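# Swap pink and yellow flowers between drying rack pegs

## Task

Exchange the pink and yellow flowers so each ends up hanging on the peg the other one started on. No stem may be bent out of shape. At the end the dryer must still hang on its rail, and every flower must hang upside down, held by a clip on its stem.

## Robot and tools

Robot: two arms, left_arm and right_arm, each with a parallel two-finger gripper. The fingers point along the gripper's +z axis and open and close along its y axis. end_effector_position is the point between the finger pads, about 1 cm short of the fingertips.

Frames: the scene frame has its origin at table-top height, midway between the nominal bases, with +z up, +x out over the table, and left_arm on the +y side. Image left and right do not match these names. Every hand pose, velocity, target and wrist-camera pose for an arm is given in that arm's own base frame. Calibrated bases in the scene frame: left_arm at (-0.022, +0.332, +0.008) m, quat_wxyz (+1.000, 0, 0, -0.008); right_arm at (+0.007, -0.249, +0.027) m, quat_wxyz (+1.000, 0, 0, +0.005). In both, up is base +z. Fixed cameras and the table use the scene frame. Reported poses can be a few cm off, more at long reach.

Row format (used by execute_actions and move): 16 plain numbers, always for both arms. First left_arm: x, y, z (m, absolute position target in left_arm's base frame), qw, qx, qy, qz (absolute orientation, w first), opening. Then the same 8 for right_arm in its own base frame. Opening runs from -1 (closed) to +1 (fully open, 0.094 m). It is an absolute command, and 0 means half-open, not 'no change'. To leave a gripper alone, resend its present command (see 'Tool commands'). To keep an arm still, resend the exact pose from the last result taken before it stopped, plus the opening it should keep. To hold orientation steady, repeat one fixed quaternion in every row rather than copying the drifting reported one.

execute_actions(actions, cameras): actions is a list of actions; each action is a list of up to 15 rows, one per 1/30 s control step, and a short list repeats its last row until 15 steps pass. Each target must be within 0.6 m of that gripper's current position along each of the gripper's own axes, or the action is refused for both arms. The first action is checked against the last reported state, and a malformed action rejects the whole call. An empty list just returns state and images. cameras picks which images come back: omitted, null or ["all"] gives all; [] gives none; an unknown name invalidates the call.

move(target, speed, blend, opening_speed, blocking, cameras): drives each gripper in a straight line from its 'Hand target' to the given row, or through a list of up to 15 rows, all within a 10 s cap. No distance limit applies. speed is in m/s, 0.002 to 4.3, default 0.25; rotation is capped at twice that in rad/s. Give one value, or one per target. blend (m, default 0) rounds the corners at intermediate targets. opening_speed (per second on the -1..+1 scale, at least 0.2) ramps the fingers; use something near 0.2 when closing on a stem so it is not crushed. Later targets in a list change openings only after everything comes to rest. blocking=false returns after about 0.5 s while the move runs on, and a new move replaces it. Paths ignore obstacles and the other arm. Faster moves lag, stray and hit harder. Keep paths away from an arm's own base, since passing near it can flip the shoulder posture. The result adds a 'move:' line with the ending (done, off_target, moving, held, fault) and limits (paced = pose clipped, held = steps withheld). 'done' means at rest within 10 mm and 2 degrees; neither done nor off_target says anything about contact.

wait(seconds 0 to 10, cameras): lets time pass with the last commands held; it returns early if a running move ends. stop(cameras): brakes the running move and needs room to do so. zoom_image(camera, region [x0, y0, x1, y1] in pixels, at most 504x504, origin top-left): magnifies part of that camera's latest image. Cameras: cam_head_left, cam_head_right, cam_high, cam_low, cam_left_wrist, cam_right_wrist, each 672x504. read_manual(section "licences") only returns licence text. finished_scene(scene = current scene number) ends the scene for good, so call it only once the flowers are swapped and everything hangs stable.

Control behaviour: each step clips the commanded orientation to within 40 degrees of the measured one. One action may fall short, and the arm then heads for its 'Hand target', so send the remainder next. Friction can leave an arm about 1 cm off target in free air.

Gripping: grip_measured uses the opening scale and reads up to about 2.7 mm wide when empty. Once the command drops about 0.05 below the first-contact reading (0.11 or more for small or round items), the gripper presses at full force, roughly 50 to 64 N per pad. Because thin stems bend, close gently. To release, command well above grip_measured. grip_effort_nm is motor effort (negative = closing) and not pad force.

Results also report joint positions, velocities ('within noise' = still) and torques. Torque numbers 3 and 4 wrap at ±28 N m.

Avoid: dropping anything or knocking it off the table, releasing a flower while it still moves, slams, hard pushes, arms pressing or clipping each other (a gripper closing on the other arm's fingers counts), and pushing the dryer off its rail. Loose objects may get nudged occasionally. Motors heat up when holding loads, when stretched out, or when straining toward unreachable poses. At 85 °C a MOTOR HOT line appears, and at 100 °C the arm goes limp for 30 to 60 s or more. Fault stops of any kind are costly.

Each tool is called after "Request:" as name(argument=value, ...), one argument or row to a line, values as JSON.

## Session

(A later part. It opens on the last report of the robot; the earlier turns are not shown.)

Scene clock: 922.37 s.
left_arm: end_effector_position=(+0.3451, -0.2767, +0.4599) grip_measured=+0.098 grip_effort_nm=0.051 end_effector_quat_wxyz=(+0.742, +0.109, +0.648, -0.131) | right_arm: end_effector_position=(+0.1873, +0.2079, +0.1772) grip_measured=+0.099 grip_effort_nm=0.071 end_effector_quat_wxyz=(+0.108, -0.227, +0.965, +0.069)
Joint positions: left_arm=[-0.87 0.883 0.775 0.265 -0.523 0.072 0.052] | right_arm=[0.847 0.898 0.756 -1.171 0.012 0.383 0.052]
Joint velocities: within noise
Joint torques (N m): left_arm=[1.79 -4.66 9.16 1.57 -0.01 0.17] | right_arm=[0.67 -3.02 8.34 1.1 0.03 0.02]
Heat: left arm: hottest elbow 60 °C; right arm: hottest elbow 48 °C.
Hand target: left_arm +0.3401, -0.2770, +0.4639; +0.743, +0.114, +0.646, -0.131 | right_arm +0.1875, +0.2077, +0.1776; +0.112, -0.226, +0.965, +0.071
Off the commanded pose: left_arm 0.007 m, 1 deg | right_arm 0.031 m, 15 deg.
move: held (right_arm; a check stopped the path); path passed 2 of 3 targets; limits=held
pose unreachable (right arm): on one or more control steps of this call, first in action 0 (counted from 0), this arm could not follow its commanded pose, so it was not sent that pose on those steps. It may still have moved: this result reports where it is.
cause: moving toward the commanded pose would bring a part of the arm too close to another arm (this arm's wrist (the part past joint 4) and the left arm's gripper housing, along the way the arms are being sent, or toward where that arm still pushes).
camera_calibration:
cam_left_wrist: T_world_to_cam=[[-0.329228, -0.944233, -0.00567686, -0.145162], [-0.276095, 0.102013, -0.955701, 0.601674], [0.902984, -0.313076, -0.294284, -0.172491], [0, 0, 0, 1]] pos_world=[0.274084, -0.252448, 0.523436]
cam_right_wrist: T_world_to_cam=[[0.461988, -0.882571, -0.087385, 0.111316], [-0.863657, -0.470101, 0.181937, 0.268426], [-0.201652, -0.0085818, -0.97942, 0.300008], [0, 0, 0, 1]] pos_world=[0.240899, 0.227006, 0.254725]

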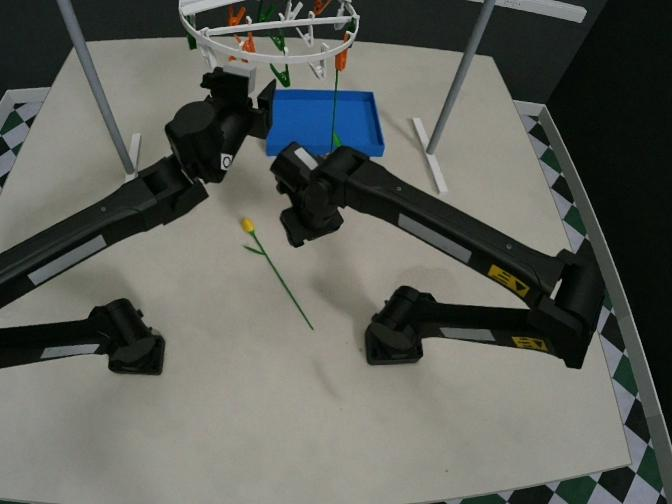

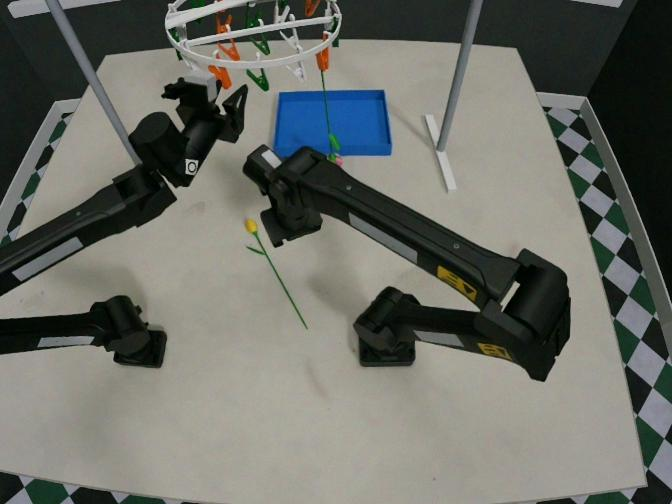

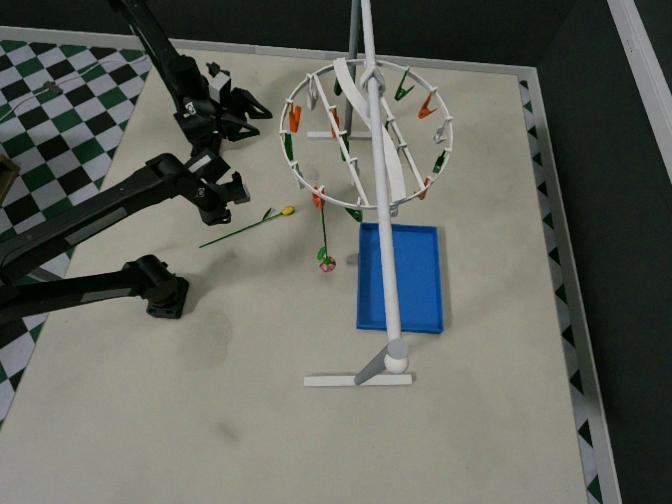

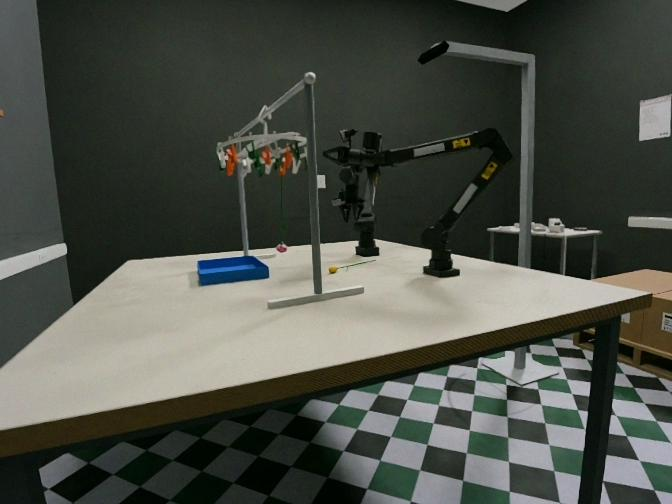

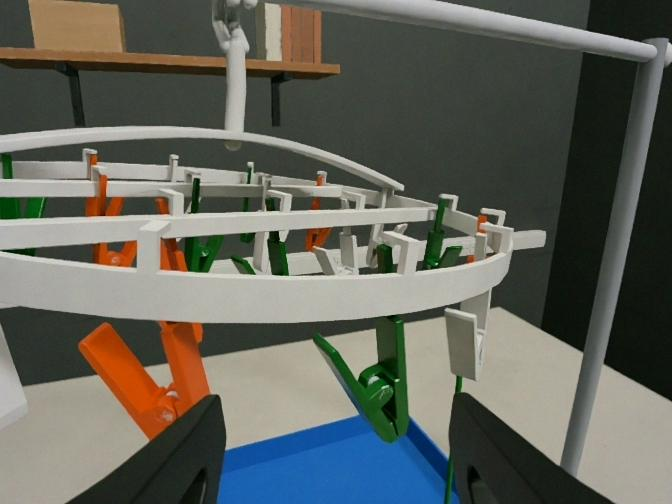

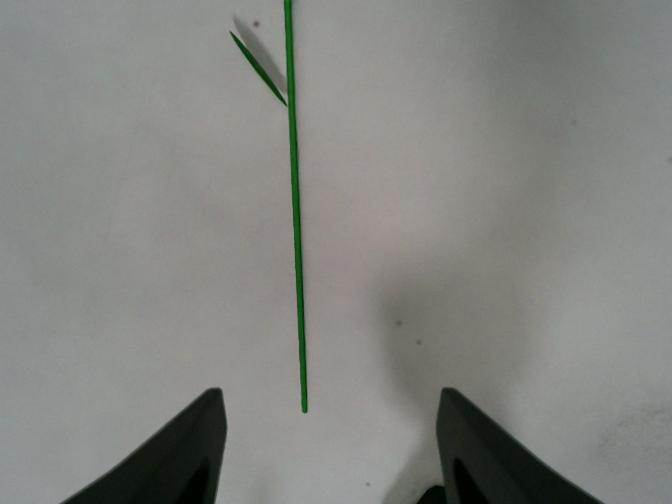

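Request:
move(
  target=[
    [0.25,-0.18,0.42,0.7432,0.1139,0.6461,-0.1310,0.1,0.1875,0.2077,0.1776,0.112,-0.226,0.965,0.071,0.1],
    [0.25,-0.10,0.42,0.7432,0.1139,0.6461,-0.1310,0.1,0.189,0.262,0.09,0,-0.2546,0.967,0,-0.3],
  ],
  speed=0.15,
  opening_speed=1,
  cameras=["cam_head_left","cam_right_wrist","cam_head_right"],
)

Scene clock: 932.13 s.
left_arm: end_effector_position=(+0.2518, -0.1033, +0.4182) grip_measured=+0.098 grip_effort_nm=0.051 end_effector_quat_wxyz=(+0.742, +0.120, +0.646, -0.130) | right_arm: end_effector_position=(+0.1782, +0.2417, +0.0769) grip_measured=-0.298 grip_effort_nm=-0.081 end_effector_quat_wxyz=(-0.019, -0.258, +0.966, -0.016)
Joint positions: left_arm=[-0.441 0.198 0.499 -0.164 -0.084 0.022 0.052] | right_arm=[0.938 1.288 0.765 -1.097 0.001 0.416 0.033]
Joint velocities: within noise
Joint torques (N m): left_arm=[3.25 1.96 8.96 1.66 0.14 -0.07] | right_arm=[1.55 -7.12 10.44 0.59 -0.05 0.18]
Heat: left arm: hottest elbow 60 °C; right arm: hottest elbow 48 °C.
Hand target: left_arm +0.2500, -0.1001, +0.4200; +0.743, +0.114, +0.646, -0.131 | right_arm +0.1885, +0.2612, +0.0904; +0.000, -0.255, +0.967, +0.000
Off the commanded pose: left_arm 0.004 m, 1 deg | right_arm 0.027 m, 3 deg.
move: off_target (right_arm); target 2's new opening was sent with right_arm's hand 0.027 m and 3 deg from that target
camera_calibration:
cam_right_wrist: T_world_to_cam=[[0.506316, -0.862228, 0.0144037, 0.115994], [-0.771148, -0.445229, 0.455084, 0.251193], [-0.385973, -0.241524, -0.890332, 0.282476], [0, 0, 0, 1]] pos_world=[0.244006, 0.280077, 0.135512]
Images, in order (width x height): cam_head_left 672x504, cam_head_right 672x504, cam_right_wrist 672x504.

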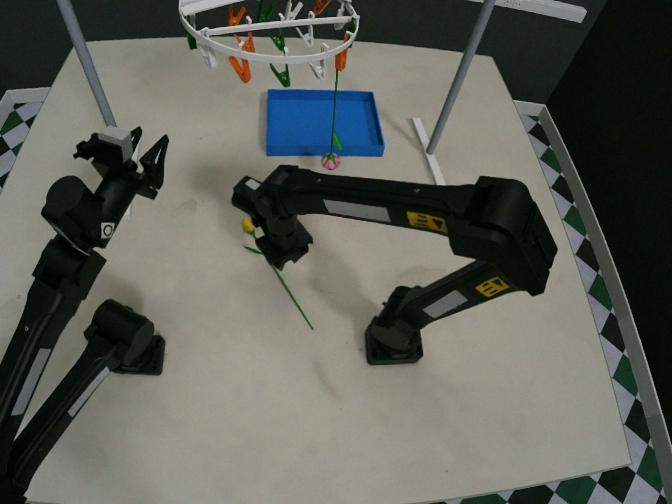

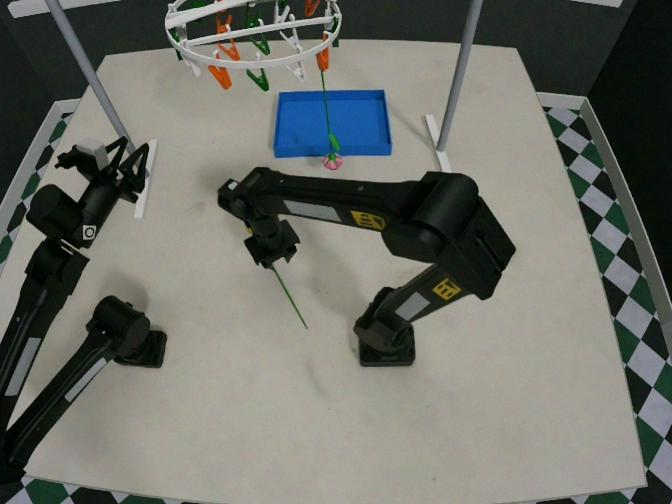

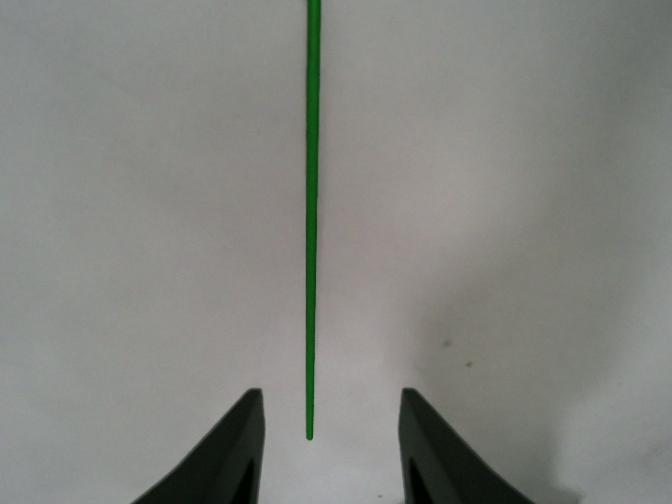

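Request:
move(
  target=[0.25,-0.10,0.42,0.7432,0.1139,0.6461,-0.1310,0.1,0.200,0.278,0.025,0,-0.2546,0.967,0,-0.3],
  speed=0.08,
  cameras=["cam_right_wrist"],
)

Scene clock: 937.80 s.
left_arm: end_effector_position=(+0.2518, -0.1033, +0.4182) grip_measured=+0.098 grip_effort_nm=0.051 end_effector_quat_wxyz=(+0.742, +0.120, +0.646, -0.130) | right_arm: end_effector_position=(+0.2006, +0.2729, +0.0275) grip_measured=-0.299 grip_effort_nm=-0.076 end_effector_quat_wxyz=(-0.001, -0.258, +0.966, -0.001)
Joint positions: left_arm=[-0.441 0.198 0.499 -0.164 -0.084 0.022 0.052] | right_arm=[0.939 1.449 0.765 -0.889 0.001 0.417 0.033]
Joint velocities: within noise
Joint torques (N m): left_arm=[3.25 1.9 8.96 1.66 0.14 -0.07] | right_arm=[1.44 -8.64 6.72 0.68 -0.01 0.2]
Heat: left arm: hottest elbow 60 °C; right arm: hottest elbow 48 °C.
Hand target: left_arm +0.2500, -0.1001, +0.4200; +0.743, +0.114, +0.646, -0.131 | right_arm +0.1999, +0.2779, +0.0251; +0.000, -0.255, +0.967, +0.000
Off the commanded pose: left_arm 0.004 m, 1 deg | right_arm 0.006 m, 0 deg.
move: done
camera_calibration:
cam_right_wrist: T_world_to_cam=[[0.506179, -0.862418, -0.00432726, 0.132828], [-0.783034, -0.461677, 0.416787, 0.31277], [-0.361442, -0.20758, -0.908994, 0.241117], [0, 0, 0, 1]] pos_world=[0.264825, 0.309003, 0.0893908]
Images, in order (width x height): cam_right_wrist 672x504.

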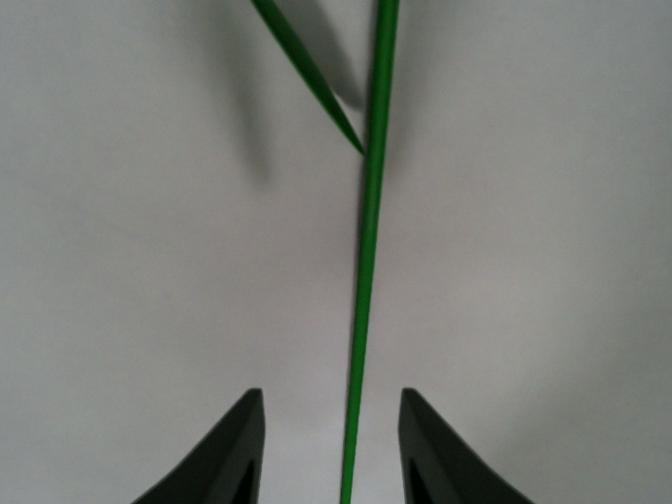

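Request:
move(
  target=[
    [0.25,-0.10,0.42,0.7432,0.1139,0.6461,-0.1310,0.1,0.200,0.276,-0.018,0,-0.2546,0.967,0,-0.3],
  ],
  speed=0.06,
  cameras=["cam_right_wrist"],
)

Scene clock: 955.03 s.
left_arm: end_effector_position=(+0.2518, -0.1033, +0.4182) grip_measured=+0.098 grip_effort_nm=0.046 end_effector_quat_wxyz=(+0.742, +0.120, +0.646, -0.130) | right_arm: end_effector_position=(+0.2048, +0.2787, -0.0104) grip_measured=-0.299 grip_effort_nm=-0.076 end_effector_quat_wxyz=(+0.006, -0.258, +0.966, +0.005)
Joint positions: left_arm=[-0.441 0.198 0.499 -0.164 -0.084 0.021 0.052] | right_arm=[0.939 1.539 0.733 -0.749 0.001 0.417 0.033]
Joint velocities: within noise
Joint torques (N m): left_arm=[3.37 1.9 8.96 1.66 0.14 -0.06] | right_arm=[1.08 -9.58 4.94 0.75 0 0.16]
Heat: left arm: hottest elbow 59 °C; right arm: hottest elbow 46 °C.
Hand target: left_arm +0.2500, -0.1001, +0.4200; +0.743, +0.114, +0.646, -0.131 | right_arm +0.2000, +0.2759, -0.0177; +0.000, -0.255, +0.967, +0.000
Off the commanded pose: left_arm 0.004 m, 1 deg | right_arm 0.009 m, 1 deg.
move: done
camera_calibration:
cam_right_wrist: T_world_to_cam=[[0.505921, -0.862507, -0.0112125, 0.135536], [-0.78734, -0.467062, 0.402428, 0.336803], [-0.352334, -0.194769, -0.915383, 0.203852], [0, 0, 0, 1]] pos_world=[0.268431, 0.313913, 0.0525833]
Images, in order (width x height): cam_right_wrist 672x504.

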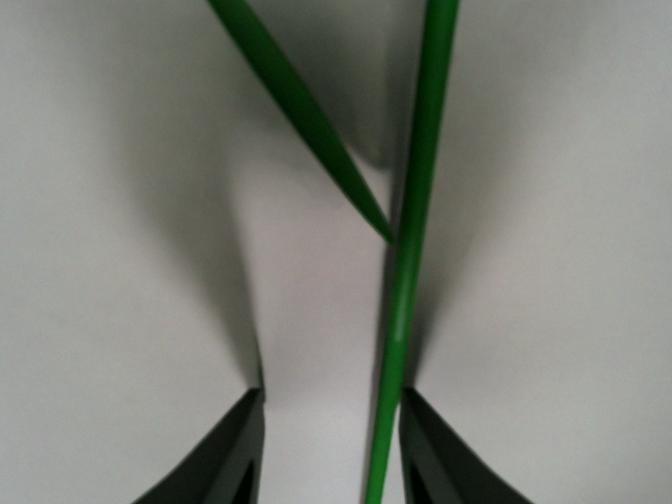

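Request:
move(
  target=[
    [0.25,-0.10,0.42,0.7432,0.1139,0.6461,-0.1310,0.1,0.204,0.263,-0.022,0,-0.2164,0.9763,0,-0.3],
  ],
  speed=0.05,
  cameras=["cam_right_wrist"],
)

Scene clock: 960.47 s.
left_arm: end_effector_position=(+0.2518, -0.1033, +0.4182) grip_measured=+0.098 grip_effort_nm=0.046 end_effector_quat_wxyz=(+0.742, +0.120, +0.646, -0.130) | right_arm: end_effector_position=(+0.2031, +0.2744, -0.0141) grip_measured=-0.299 grip_effort_nm=-0.066 end_effector_quat_wxyz=(+0.004, -0.233, +0.972, +0.008)
Joint positions: left_arm=[-0.441 0.198 0.499 -0.164 -0.084 0.021 0.052] | right_arm=[0.932 1.537 0.716 -0.733 -0.006 0.461 0.033]
Joint velocities: within noise
Joint torques (N m): left_arm=[3.25 1.9 8.96 1.68 0.14 -0.06] | right_arm=[-0.91 -9.76 4.16 0.85 0.24 0.18]
Heat: left arm: hottest elbow 58 °C; right arm: hottest elbow 45 °C.
Hand target: left_arm +0.2500, -0.1001, +0.4200; +0.743, +0.114, +0.646, -0.131 | right_arm +0.2037, +0.2631, -0.0217; +0.000, -0.216, +0.976, +0.000
Off the commanded pose: left_arm 0.004 m, 1 deg | right_arm 0.014 m, 2 deg.
move: off_target (right_arm)
camera_calibration:
cam_right_wrist: T_world_to_cam=[[0.461536, -0.886929, -0.0184612, 0.148236], [-0.807831, -0.428793, 0.404408, 0.328646], [-0.366598, -0.171736, -0.914392, 0.195589], [0, 0, 0, 1]] pos_world=[0.268777, 0.305986, 0.0486747]
Images, in order (width x height): cam_right_wrist 672x504.

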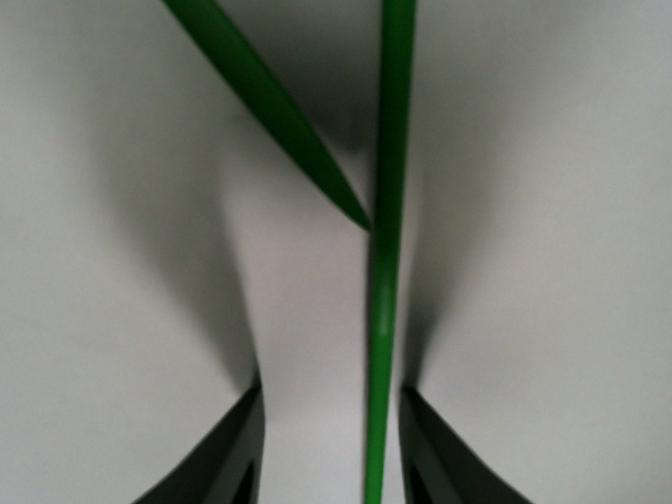

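Request:
move(
  target=[
    [0.25,-0.10,0.42,0.7432,0.1139,0.6461,-0.1310,0.1,0.204,0.263,-0.022,0,-0.2164,0.9763,0,-1],
  ],
  opening_speed=0.4,
  cameras=["cam_right_wrist"],
)

Request:
move(
  target=[
    [0.25,-0.10,0.42,0.7432,0.1139,0.6461,-0.1310,0.1,0.204,0.263,0.06,0,-0.2164,0.9763,0,-1],
  ],
  speed=0.08,
  cameras=["cam_right_wrist","cam_head_left"],
)

Scene clock: 965.37 s.
left_arm: end_effector_position=(+0.2518, -0.1033, +0.4182) grip_measured=+0.098 grip_effort_nm=0.051 end_effector_quat_wxyz=(+0.742, +0.120, +0.646, -0.130) | right_arm: end_effector_position=(+0.2062, +0.2688, -0.0142) grip_measured=-0.949 grip_effort_nm=-0.989 end_effector_quat_wxyz=(+0.007, -0.226, +0.974, +0.004)
Joint positions: left_arm=[-0.441 0.198 0.499 -0.164 -0.084 0.021 0.052] | right_arm=[0.919 1.533 0.71 -0.733 0.003 0.463 0.002]
Joint velocities: within noise
Joint torques (N m): left_arm=[3.25 1.9 8.95 1.66 0.14 -0.06] | right_arm=[-0.09 -9.23 4.66 0.84 -0.08 0.17]
Heat: left arm: hottest elbow 58 °C; right arm: hottest elbow 45 °C.
Hand target: left_arm +0.2500, -0.1001, +0.4200; +0.743, +0.114, +0.646, -0.131 | right_arm +0.2038, +0.2629, -0.0217; +0.000, -0.217, +0.976, +0.000
Off the commanded pose: left_arm 0.004 m, 1 deg | right_arm 0.010 m, 1 deg.
move: done
camera_calibration:
cam_right_wrist: T_world_to_cam=[[0.448937, -0.89351, -0.00976605, 0.146365], [-0.816505, -0.414637, 0.401742, 0.32672], [-0.36301, -0.172382, -0.915701, 0.195056], [0, 0, 0, 1]] pos_world=[0.271867, 0.299873, 0.048785]
Images, in order (width x height): cam_right_wrist 672x504.

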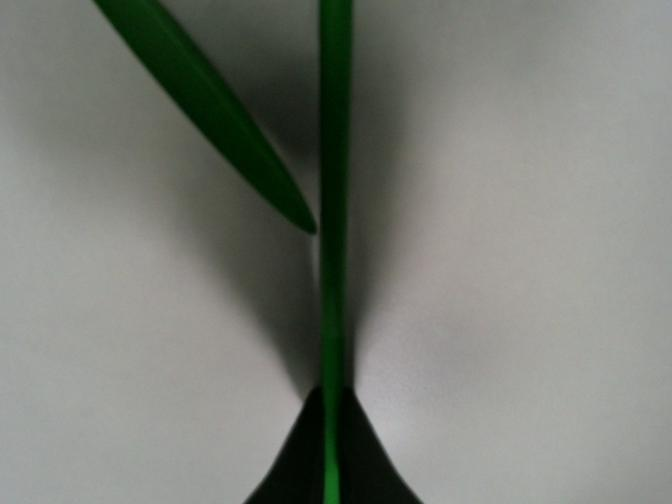

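Scene clock: 967.00 s.
left_arm: end_effector_position=(+0.2518, -0.1033, +0.4182) grip_measured=+0.098 grip_effort_nm=0.051 end_effector_quat_wxyz=(+0.742, +0.120, +0.646, -0.130) | right_arm: end_effector_position=(+0.1909, +0.2490, +0.0458) grip_measured=-0.952 grip_effort_nm=-1.033 end_effector_quat_wxyz=(-0.014, -0.226, +0.974, -0.013)
Joint positions: left_arm=[-0.441 0.198 0.499 -0.164 -0.084 0.021 0.052] | right_arm=[0.919 1.372 0.746 -0.983 0.002 0.463 0.002]
Joint velocities: within noise
Joint torques (N m): left_arm=[3.31 1.9 8.96 1.66 0.14 -0.06] | right_arm=[0.09 -8.94 9.78 -0.03 -0.04 0.16]
Heat: left arm: hottest elbow 58 °C; right arm: hottest elbow 45 °C.
Hand target: left_arm +0.2500, -0.1001, +0.4200; +0.743, +0.114, +0.646, -0.131 | right_arm +0.2037, +0.2625, +0.0602; +0.000, -0.217, +0.976, +0.000
Off the commanded pose: left_arm 0.004 m, 1 deg | right_arm 0.024 m, 2 deg.
move: off_target (right_arm)
camera_calibration:
cam_right_wrist: T_world_to_cam=[[0.448994, -0.893446, 0.0126329, 0.135068], [-0.802394, -0.396935, 0.445654, 0.272838], [-0.393153, -0.210232, -0.895116, 0.255283], [0, 0, 0, 1]] pos_world=[0.258644, 0.282644, 0.10521]
Images, in order (width x height): cam_head_left 672x504, cam_right_wrist 672x504.

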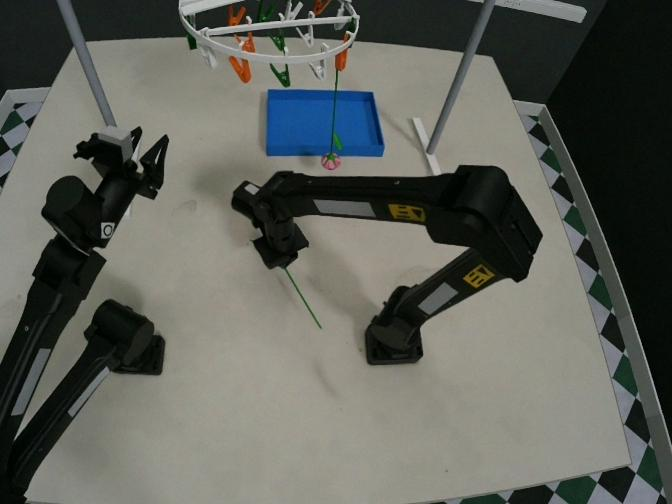

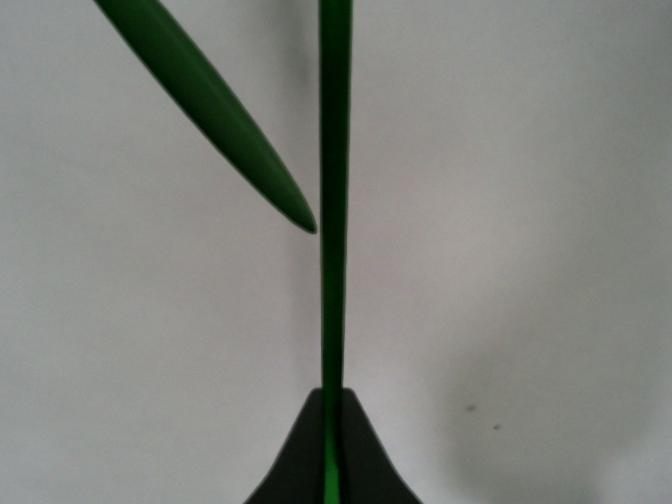

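Request:
move(
  target=[
    [0.25,-0.10,0.42,0.7432,0.1139,0.6461,-0.1310,0.1,0.24,0.25,0.07,0,0.0872,0.9962,0,-1],
    [0.25,-0.10,0.42,0.7432,0.1139,0.6461,-0.1310,0.1,0.265,0.235,0.06,0,0.3827,0.9239,0,-1],
  ],
  speed=0.15,
  blend=0.02,
  cameras=["cam_right_wrist","cam_head_left"],
)

Request:
move(
  target=[
    [0.25,-0.10,0.42,0.7432,0.1139,0.6461,-0.1310,0.1,0.265,0.235,0.01,0,0.3827,0.9239,0,-1],
  ],
  speed=0.08,
  cameras=["cam_right_wrist"],
)

Scene clock: 980.80 s.
left_arm: end_effector_position=(+0.2518, -0.1033, +0.4182) grip_measured=+0.098 grip_effort_nm=0.046 end_effector_quat_wxyz=(+0.742, +0.120, +0.646, -0.130) | right_arm: end_effector_position=(+0.2454, +0.2218, +0.0506) grip_measured=-0.952 grip_effort_nm=-1.028 end_effector_quat_wxyz=(-0.009, +0.370, +0.929, -0.018)
Joint positions: left_arm=[-0.441 0.198 0.499 -0.164 -0.084 0.021 0.052] | right_arm=[0.736 1.409 0.798 -1 -0.001 1.494 0.002]
Joint velocities: within noise
Joint torques (N m): left_arm=[3.25 1.96 8.96 1.66 0.14 -0.06] | right_arm=[-0.03 -8.12 9.98 0.55 0.09 0.2]
Heat: left arm: hottest elbow 57 °C; right arm: hottest elbow 47 °C.
Hand target: left_arm +0.2500, -0.1001, +0.4200; +0.743, +0.114, +0.646, -0.131 | right_arm +0.2643, +0.2343, +0.0605; +0.000, +0.383, +0.924, +0.000
Off the commanded pose: left_arm 0.004 m, 1 deg | right_arm 0.025 m, 3 deg.
move: off_target (right_arm)
camera_calibration:
cam_right_wrist: T_world_to_cam=[[-0.681085, -0.731407, 0.0341527, 0.32651], [-0.654619, 0.62915, 0.419101, 0.0410769], [-0.32802, 0.263086, -0.907297, 0.154969], [0, 0, 0, 1]] pos_world=[0.300104, 0.172198, 0.112236]
Images, in order (width x height): cam_head_left 672x504, cam_right_wrist 672x504.

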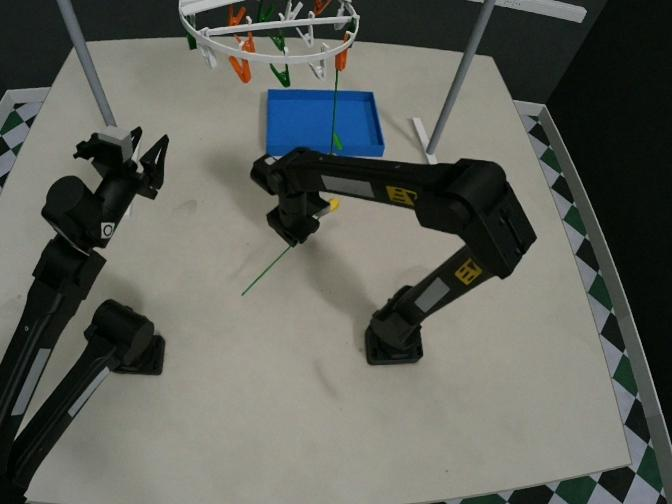

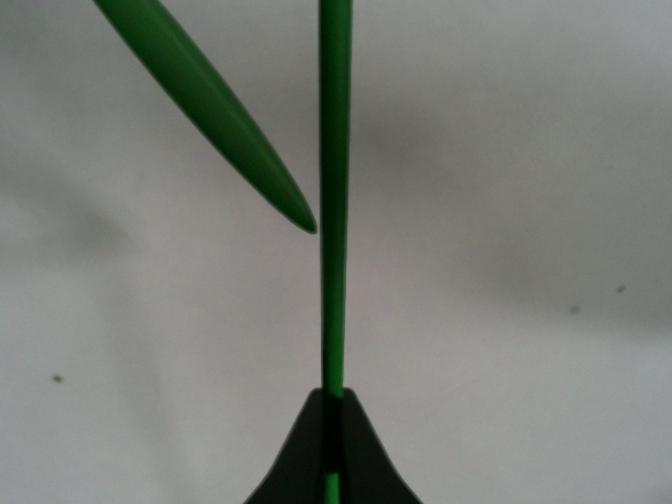

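Scene clock: 982.00 s.
left_arm: end_effector_position=(+0.2518, -0.1033, +0.4182) grip_measured=+0.098 grip_effort_nm=0.051 end_effector_quat_wxyz=(+0.742, +0.120, +0.646, -0.130) | right_arm: end_effector_position=(+0.2667, +0.2410, +0.0184) grip_measured=-0.952 grip_effort_nm=-1.028 end_effector_quat_wxyz=(+0.003, +0.371, +0.929, +0.008)
Joint positions: left_arm=[-0.441 0.198 0.499 -0.164 -0.084 0.021 0.052] | right_arm=[0.736 1.507 0.798 -0.846 -0.001 1.496 0.002]
Joint velocities: within noise
Joint torques (N m): left_arm=[3.25 1.9 8.96 1.66 0.13 -0.06] | right_arm=[-0.09 -9.47 5.19 0.65 0.1 0.2]
Heat: left arm: hottest elbow 57 °C; right arm: hottest elbow 46 °C.
Hand target: left_arm +0.2500, -0.1001, +0.4200; +0.743, +0.114, +0.646, -0.131 | right_arm +0.2648, +0.2349, +0.0102; +0.000, +0.383, +0.924, +0.000
Off the commanded pose: left_arm 0.004 m, 1 deg | right_arm 0.010 m, 2 deg.
move: done
camera_calibration:
cam_right_wrist: T_world_to_cam=[[-0.682452, -0.730584, -0.0224968, 0.357427], [-0.671249, 0.614251, 0.414874, 0.0644957], [-0.289282, 0.298233, -0.909601, 0.108934], [0, 0, 0, 1]] pos_world=[0.318732, 0.189026, 0.0803696]
Images, in order (width x height): cam_right_wrist 672x504.

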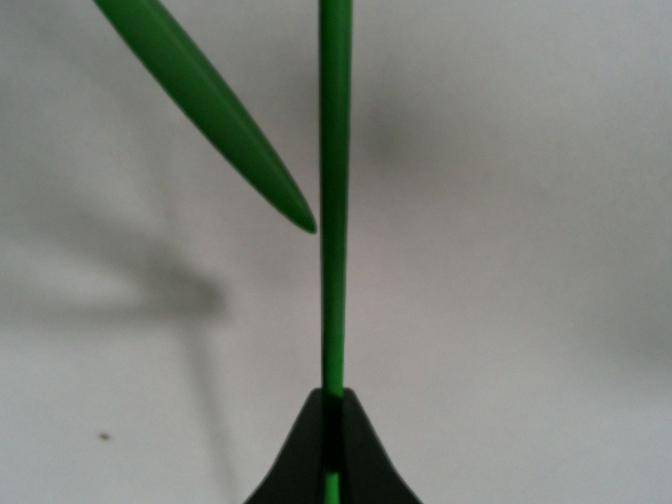

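Request:
move(
  target=[
    [0.25,-0.10,0.42,0.7432,0.1139,0.6461,-0.1310,0.1,0.265,0.235,-0.021,0,0.3827,0.9239,0,-1],
  ],
  speed=0.05,
  cameras=[],
)

Request:
move(
  target=[
    [0.25,-0.10,0.42,0.7432,0.1139,0.6461,-0.1310,0.1,0.265,0.235,-0.021,0,0.3827,0.9239,0,-0.4],
  ],
  opening_speed=0.3,
  cameras=["cam_right_wrist"],
)

Scene clock: 985.43 s.
left_arm: end_effector_position=(+0.2518, -0.1033, +0.4182) grip_measured=+0.098 grip_effort_nm=0.046 end_effector_quat_wxyz=(+0.742, +0.120, +0.646, -0.130) | right_arm: end_effector_position=(+0.2666, +0.2409, -0.0131) grip_measured=-0.952 grip_effort_nm=-1.033 end_effector_quat_wxyz=(+0.003, +0.371, +0.929, +0.007)
Joint positions: left_arm=[-0.441 0.198 0.499 -0.164 -0.084 0.021 0.052] | right_arm=[0.736 1.576 0.768 -0.747 -0.001 1.496 0.002]
Joint velocities: within noise
Joint torques (N m): left_arm=[3.25 1.96 8.98 1.68 0.14 -0.06] | right_arm=[-0.21 -10.05 4.82 0.69 0.1 0.2]
Heat: left arm: hottest elbow 57 °C; right arm: hottest elbow 46 °C.
Hand target: left_arm +0.2500, -0.1001, +0.4200; +0.743, +0.114, +0.646, -0.131 | right_arm +0.2649, +0.2350, -0.0207; +0.000, +0.383, +0.924, +0.000
Off the commanded pose: left_arm 0.004 m, 1 deg | right_arm 0.010 m, 2 deg.
move: done
No camera images: "cameras" was empty.

Scene clock: 987.73 s.
left_arm: end_effector_position=(+0.2518, -0.1033, +0.4182) grip_measured=+0.098 grip_effort_nm=0.046 end_effector_quat_wxyz=(+0.742, +0.120, +0.646, -0.130) | right_arm: end_effector_position=(+0.2668, +0.2411, -0.0131) grip_measured=-0.402 grip_effort_nm=0.081 end_effector_quat_wxyz=(+0.003, +0.371, +0.929, +0.008)
Joint positions: left_arm=[-0.441 0.198 0.499 -0.164 -0.084 0.021 0.052] | right_arm=[0.736 1.576 0.768 -0.746 -0.001 1.496 0.028]
Joint velocities: within noise
Joint torques (N m): left_arm=[3.25 1.9 8.98 1.66 0.14 -0.06] | right_arm=[0.03 -9.99 4.85 0.66 0.09 0.19]
Heat: left arm: hottest elbow 57 °C; right arm: hottest elbow 46 °C.
Hand target: left_arm +0.2500, -0.1001, +0.4200; +0.743, +0.114, +0.646, -0.131 | right_arm +0.2648, +0.2350, -0.0207; +0.000, +0.383, +0.924, +0.000
Off the commanded pose: left_arm 0.004 m, 1 deg | right_arm 0.010 m, 2 deg.
move: done
camera_calibration:
cam_right_wrist: T_world_to_cam=[[-0.682732, -0.730323, -0.0224768, 0.356825], [-0.671009, 0.614514, 0.414873, 0.0775047], [-0.289179, 0.298329, -0.909602, 0.0802592], [0, 0, 0, 1]] pos_world=[0.318832, 0.189026, 0.0488696]
Images, in order (width x height): cam_right_wrist 672x504.

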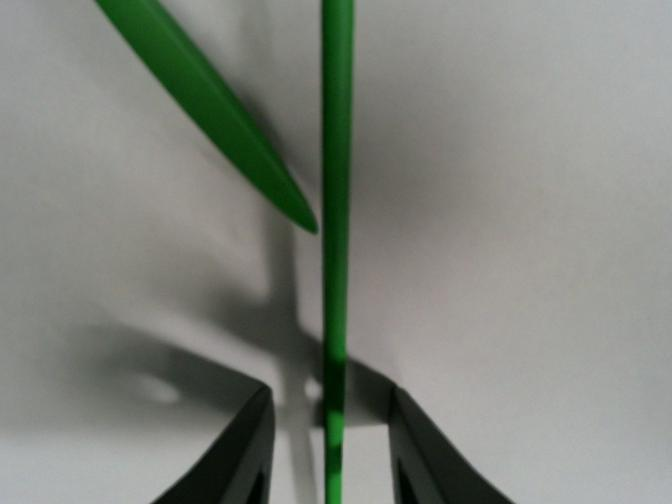

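Request:
move(
  target=[
    [0.25,-0.10,0.42,0.7432,0.1139,0.6461,-0.1310,0.1,0.265,0.235,0.06,0,0.3827,0.9239,0,-0.4],
    [0.25,-0.10,0.42,0.7432,0.1139,0.6461,-0.1310,0.1,0.25,0.26,0.08,0,-0.3907,0.9205,0,-0.4],
    [0.25,-0.10,0.42,0.7432,0.1139,0.6461,-0.1310,0.1,0.212,0.300,0.07,0,-0.9285,0.3714,0,-0.4],
  ],
  speed=[0.1,0.4,0.4],
  cameras=["cam_right_wrist","cam_head_left"],
)

Scene clock: 999.07 s.
left_arm: end_effector_position=(+0.2518, -0.1033, +0.4182) grip_measured=+0.098 grip_effort_nm=0.051 end_effector_quat_wxyz=(+0.742, +0.120, +0.646, -0.130) | right_arm: end_effector_position=(+0.2012, +0.2804, +0.0611) grip_measured=-0.401 grip_effort_nm=0.071 end_effector_quat_wxyz=(+0.018, +0.924, -0.382, -0.003)
Joint positions: left_arm=[-0.441 0.198 0.499 -0.164 -0.084 0.021 0.052] | right_arm=[0.951 1.425 0.848 -1.031 0.002 -1.406 0.028]
Joint velocities: within noise
Joint torques (N m): left_arm=[3.25 1.96 8.96 1.66 0.14 -0.06] | right_arm=[1.14 -8.53 10.14 0.49 -0.16 -0.11]
Heat: left arm: hottest elbow 57 °C; right arm: hottest elbow 46 °C.
Hand target: left_arm +0.2500, -0.1001, +0.4200; +0.743, +0.114, +0.646, -0.131 | right_arm +0.2115, +0.2993, +0.0704; +0.000, +0.928, -0.371, +0.000
Off the commanded pose: left_arm 0.004 m, 1 deg | right_arm 0.024 m, 2 deg.
move: off_target (right_arm)
camera_calibration:
cam_right_wrist: T_world_to_cam=[[0.69958, 0.713346, -0.0415308, -0.339331], [0.659362, -0.622055, 0.422243, 0.0571425], [0.275371, -0.322776, -0.905531, 0.177319], [0, 0, 0, 1]] pos_world=[0.150883, 0.334841, 0.122347]
Images, in order (width x height): cam_head_left 672x504, cam_right_wrist 672x504.

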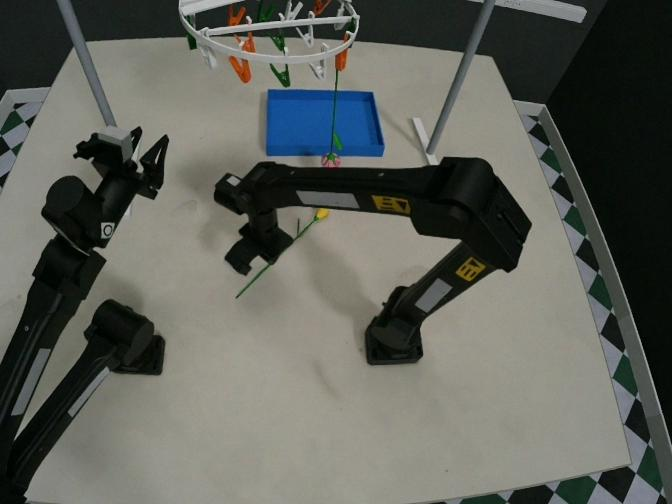

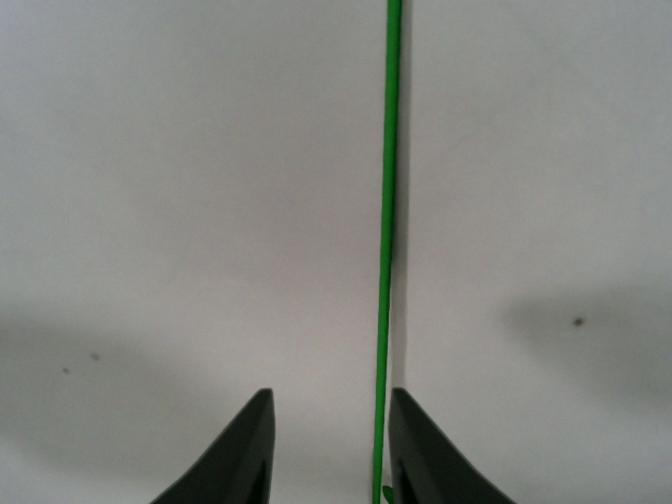

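Request:
move(
  target=[
    [0.25,-0.10,0.42,0.7432,0.1139,0.6461,-0.1310,0.1,0.210,0.299,0.01,0,-0.9285,0.3714,0,-0.3],
  ],
  speed=0.12,
  cameras=["cam_right_wrist"],
)

Scene clock: 1006.17 s.
left_arm: end_effector_position=(+0.2518, -0.1033, +0.4182) grip_measured=+0.098 grip_effort_nm=0.051 end_effector_quat_wxyz=(+0.742, +0.120, +0.646, -0.130) | right_arm: end_effector_position=(+0.2149, +0.2998, +0.0172) grip_measured=-0.301 grip_effort_nm=0.071 end_effector_quat_wxyz=(-0.006, +0.924, -0.382, +0.002)
Joint positions: left_arm=[-0.441 0.198 0.499 -0.164 -0.084 0.021 0.052] | right_arm=[0.951 1.534 0.826 -0.85 0.002 -1.407 0.033]
Joint velocities: within noise
Joint torques (N m): left_arm=[3.31 1.9 8.95 1.66 0.14 -0.06] | right_arm=[1.44 -10.4 5.52 0.61 -0.15 -0.1]
Heat: left arm: hottest elbow 57 °C; right arm: hottest elbow 46 °C.
Hand target: left_arm +0.2500, -0.1001, +0.4200; +0.743, +0.114, +0.646, -0.131 | right_arm +0.2100, +0.2989, +0.0102; +0.000, +0.928, -0.371, +0.000
Off the commanded pose: left_arm 0.004 m, 1 deg | right_arm 0.009 m, 1 deg.
move: done
camera_calibration:
cam_right_wrist: T_world_to_cam=[[0.699536, 0.714563, 0.00700377, -0.365732], [0.648016, -0.638458, 0.415267, 0.0861786], [0.301206, -0.285955, -0.909673, 0.123484], [0, 0, 0, 1]] pos_world=[0.162803, 0.351671, 0.0791042]
Images, in order (width x height): cam_right_wrist 672x504.

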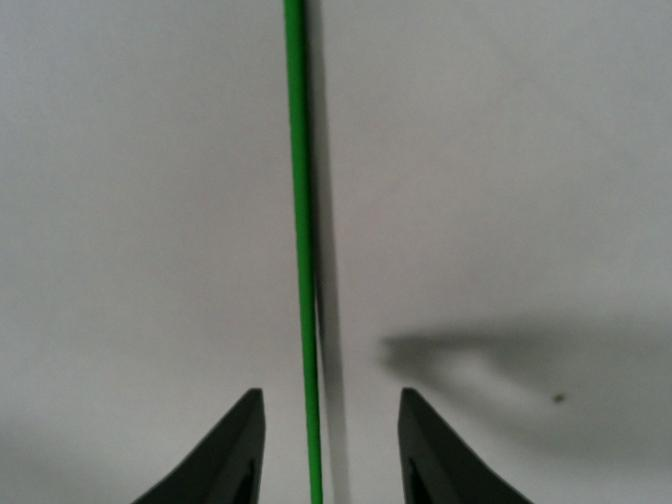

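Request:
move(
  target=[
    [0.25,-0.10,0.42,0.7432,0.1139,0.6461,-0.1310,0.1,0.206,0.295,-0.021,0,-0.9285,0.3714,0,-0.3],
  ],
  speed=0.06,
  cameras=["cam_right_wrist"],
)

Scene clock: 1009.07 s.
left_arm: end_effector_position=(+0.2518, -0.1033, +0.4182) grip_measured=+0.098 grip_effort_nm=0.051 end_effector_quat_wxyz=(+0.742, +0.120, +0.646, -0.130) | right_arm: end_effector_position=(+0.2122, +0.2969, -0.0129) grip_measured=-0.301 grip_effort_nm=0.076 end_effector_quat_wxyz=(-0.008, +0.924, -0.381, +0.003)
Joint positions: left_arm=[-0.441 0.198 0.499 -0.164 -0.084 0.021 0.052] | right_arm=[0.952 1.587 0.783 -0.751 0.002 -1.407 0.033]
Joint velocities: within noise
Joint torques (N m): left_arm=[3.31 1.9 8.98 1.66 0.13 -0.06] | right_arm=[1.32 -10.4 4.89 0.66 -0.17 -0.08]
Heat: left arm: hottest elbow 57 °C; right arm: hottest elbow 46 °C.
Hand target: left_arm +0.2500, -0.1001, +0.4200; +0.743, +0.114, +0.646, -0.131 | right_arm +0.2060, +0.2949, -0.0207; +0.000, +0.928, -0.371, +0.000
Off the commanded pose: left_arm 0.004 m, 1 deg | right_arm 0.010 m, 2 deg.
move: done
camera_calibration:
cam_right_wrist: T_world_to_cam=[[0.698446, 0.715586, 0.0104468, -0.361561], [0.648109, -0.638641, 0.414841, 0.0987129], [0.303526, -0.282973, -0.909834, 0.094722], [0, 0, 0, 1]] pos_world=[0.159803, 0.348574, 0.0490083]
Images, in order (width x height): cam_right_wrist 672x504.

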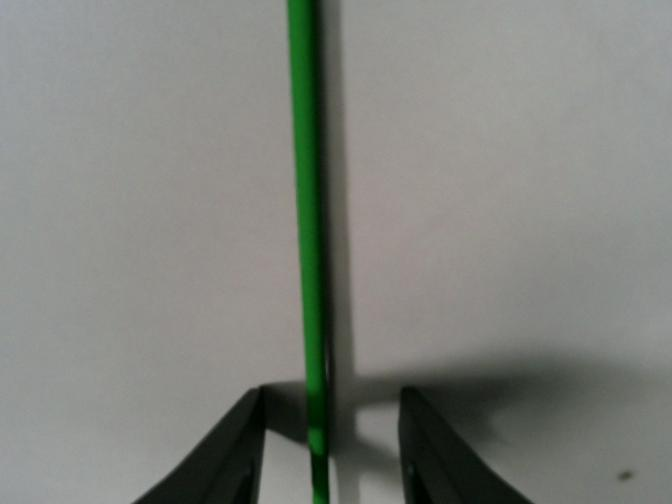

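Close and lift, then rotate back to yaw 55.

Request:
move(
  target=[
    [0.25,-0.10,0.42,0.7432,0.1139,0.6461,-0.1310,0.1,0.206,0.295,-0.021,0,-0.9285,0.3714,0,-1],
  ],
  opening_speed=0.4,
  cameras=["cam_right_wrist"],
)

Request:
move(
  target=[
    [0.25,-0.10,0.42,0.7432,0.1139,0.6461,-0.1310,0.1,0.206,0.295,0.04,0,-0.9285,0.3714,0,-1],
    [0.25,-0.10,0.42,0.7432,0.1139,0.6461,-0.1310,0.1,0.22,0.285,0.18,0,-0.9285,0.3714,0,-1],
  ],
  speed=[0.07,0.15],
  cameras=["cam_right_wrist","cam_head_left","cam_low"],
)

Scene clock: 1013.43 s.
left_arm: end_effector_position=(+0.2518, -0.1033, +0.4182) grip_measured=+0.098 grip_effort_nm=0.046 end_effector_quat_wxyz=(+0.742, +0.120, +0.646, -0.130) | right_arm: end_effector_position=(+0.2123, +0.2971, -0.0129) grip_measured=-0.953 grip_effort_nm=-0.989 end_effector_quat_wxyz=(-0.008, +0.924, -0.381, +0.003)
Joint positions: left_arm=[-0.441 0.198 0.499 -0.164 -0.084 0.021 0.052] | right_arm=[0.952 1.587 0.783 -0.749 0.002 -1.407 0.002]
Joint velocities: within noise
Joint torques (N m): left_arm=[3.25 1.9 8.96 1.66 0.13 -0.06] | right_arm=[1.26 -10.23 4.85 0.64 -0.16 -0.07]
Heat: left arm: hottest elbow 57 °C; right arm: hottest elbow 45 °C.
Hand target: left_arm +0.2500, -0.1001, +0.4200; +0.743, +0.114, +0.646, -0.131 | right_arm +0.2060, +0.2949, -0.0207; +0.000, +0.928, -0.371, +0.000
Off the commanded pose: left_arm 0.004 m, 1 deg | right_arm 0.010 m, 2 deg.
move: done
camera_calibration:
cam_right_wrist: T_world_to_cam=[[0.69842, 0.715595, 0.0115243, -0.361897], [0.647864, -0.638993, 0.414682, 0.0988388], [0.304108, -0.282156, -0.909894, 0.0944348], [0, 0, 0, 1]] pos_world=[0.160004, 0.348775, 0.0491096]
Images, in order (width x height): cam_right_wrist 672x504.

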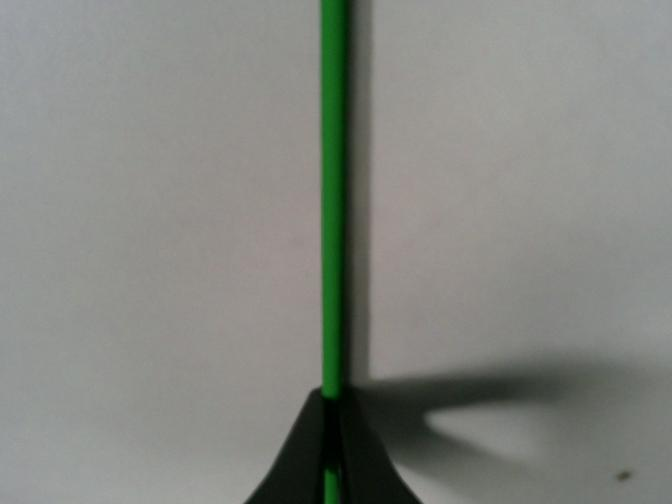

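Scene clock: 1015.93 s.
left_arm: end_effector_position=(+0.2518, -0.1033, +0.4182) grip_measured=+0.098 grip_effort_nm=0.046 end_effector_quat_wxyz=(+0.742, +0.120, +0.646, -0.130) | right_arm: end_effector_position=(+0.2074, +0.2741, +0.1623) grip_measured=-0.956 grip_effort_nm=-1.033 end_effector_quat_wxyz=(+0.019, +0.927, -0.375, -0.004)
Joint positions: left_arm=[-0.441 0.198 0.499 -0.164 -0.084 0.021 0.052] | right_arm=[0.925 1.301 1.021 -1.33 0.001 -1.449 0.002]
Joint velocities: within noise
Joint torques (N m): left_arm=[3.25 1.96 8.96 1.68 0.13 -0.06] | right_arm=[-0.15 -8.94 11.48 -0.13 -0.11 -0.11]
Heat: left arm: hottest elbow 57 °C; right arm: hottest elbow 45 °C.
Hand target: left_arm +0.2500, -0.1001, +0.4200; +0.743, +0.114, +0.646, -0.131 | right_arm +0.2195, +0.2844, +0.1800; +0.000, +0.928, -0.371, +0.000
Off the commanded pose: left_arm 0.004 m, 1 deg | right_arm 0.024 m, 2 deg.
move: off_target (right_arm)
camera_calibration:
cam_right_wrist: T_world_to_cam=[[0.68766, 0.724641, -0.0449394, -0.335048], [0.671027, -0.61071, 0.420424, 0.00114336], [0.277211, -0.319264, -0.906214, 0.263934], [0, 0, 0, 1]] pos_world=[0.156467, 0.327753, 0.223643]
Images, in order (width x height): cam_head_left 672x504, cam_low 672x504, cam_right_wrist 672x504.

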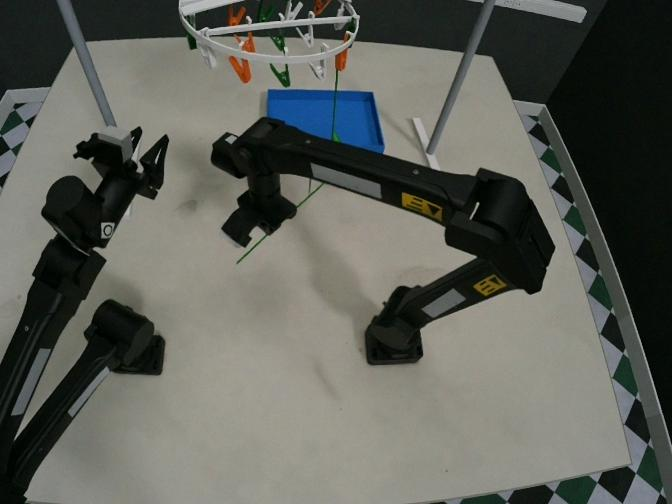

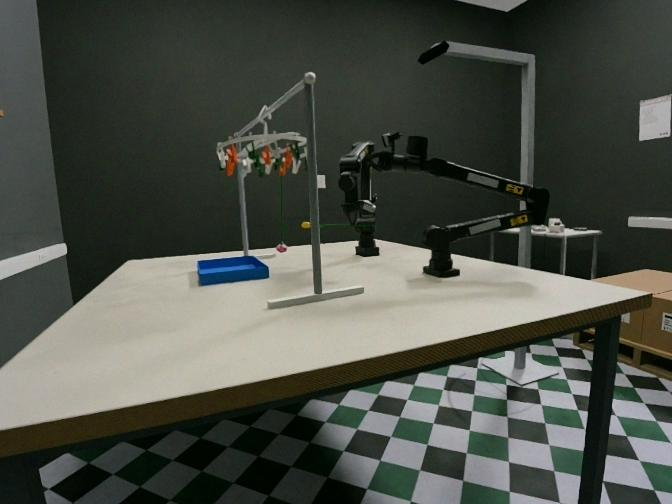

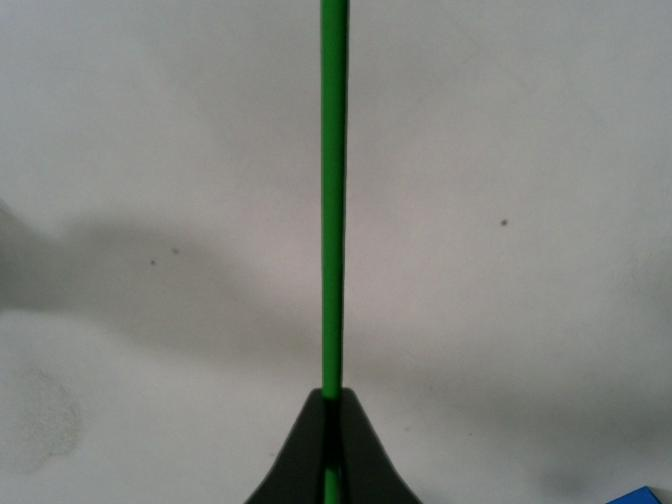

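Request:
move(
  target=[
    [0.25,-0.10,0.42,0.7432,0.1139,0.6461,-0.1310,0.1,0.28,0.27,0.28,0,-0.7660,0.6428,0,-1],
    [0.25,-0.10,0.42,0.7432,0.1139,0.6461,-0.1310,0.1,0.31,0.26,0.33,0.2620,-0.6040,0.7198,0.2198,-1],
    [0.25,-0.10,0.42,0.7432,0.1139,0.6461,-0.1310,0.1,0.34,0.24,0.34,0.6124,-0.3536,0.6124,0.3536,-1],
  ],
  speed=0.25,
  blend=0.02,
  cameras=["cam_right_wrist","cam_head_left","cam_low"],
)

Scene clock: 1028.37 s.
left_arm: end_effector_position=(+0.2518, -0.1033, +0.4182) grip_measured=+0.098 grip_effort_nm=0.051 end_effector_quat_wxyz=(+0.742, +0.120, +0.646, -0.130) | right_arm: end_effector_position=(+0.3389, +0.2404, +0.3480) grip_measured=-0.956 grip_effort_nm=-1.038 end_effector_quat_wxyz=(+0.617, -0.360, +0.606, +0.349)
Joint positions: left_arm=[-0.441 0.198 0.499 -0.164 -0.084 0.021 0.052] | right_arm=[0.347 0.878 0.562 0.322 -0.703 -0.018 0.002]
Joint velocities: within noise
Joint torques (N m): left_arm=[3.25 1.96 8.98 1.66 0.14 -0.06] | right_arm=[0.5 -2.08 8.09 2.51 0.06 0.2]
Heat: left arm: hottest elbow 56 °C; right arm: hottest elbow 47 °C.
Hand target: left_arm +0.2500, -0.1001, +0.4200; +0.743, +0.114, +0.646, -0.131 | right_arm +0.3400, +0.2400, +0.3400; +0.612, -0.354, +0.613, +0.353
Off the commanded pose: left_arm 0.004 m, 1 deg | right_arm 0.008 m, 1 deg.
move: done
camera_calibration:
cam_right_wrist: T_world_to_cam=[[0.869854, -0.492346, 0.0308108, -0.188324], [-0.178037, -0.371569, -0.911175, 0.507945], [0.460061, 0.787104, -0.410866, -0.115254], [0, 0, 0, 1]] pos_world=[0.307271, 0.186733, 0.421275]
Images, in order (width x height): cam_head_left 672x504, cam_low 672x504, cam_right_wrist 672x504.

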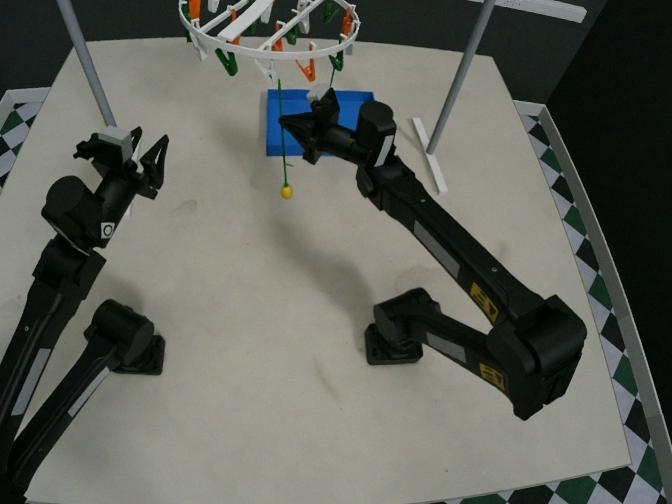

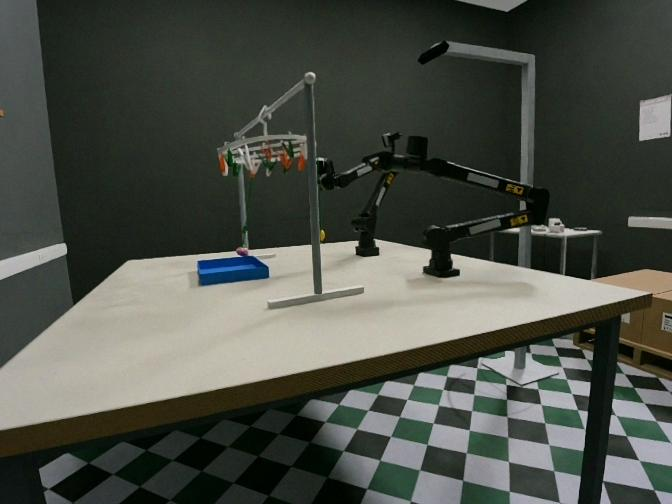

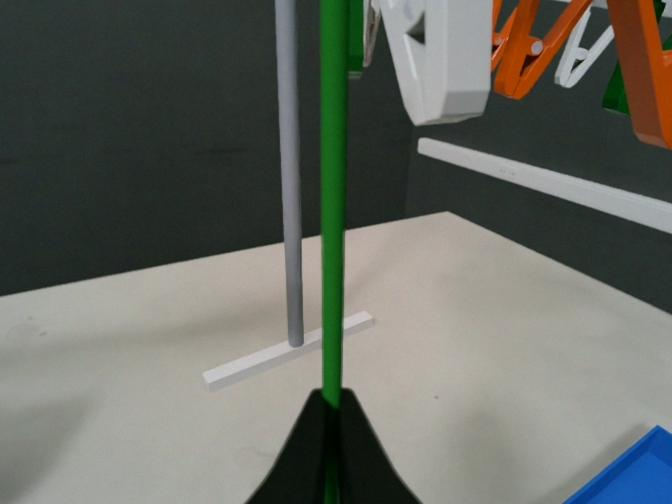

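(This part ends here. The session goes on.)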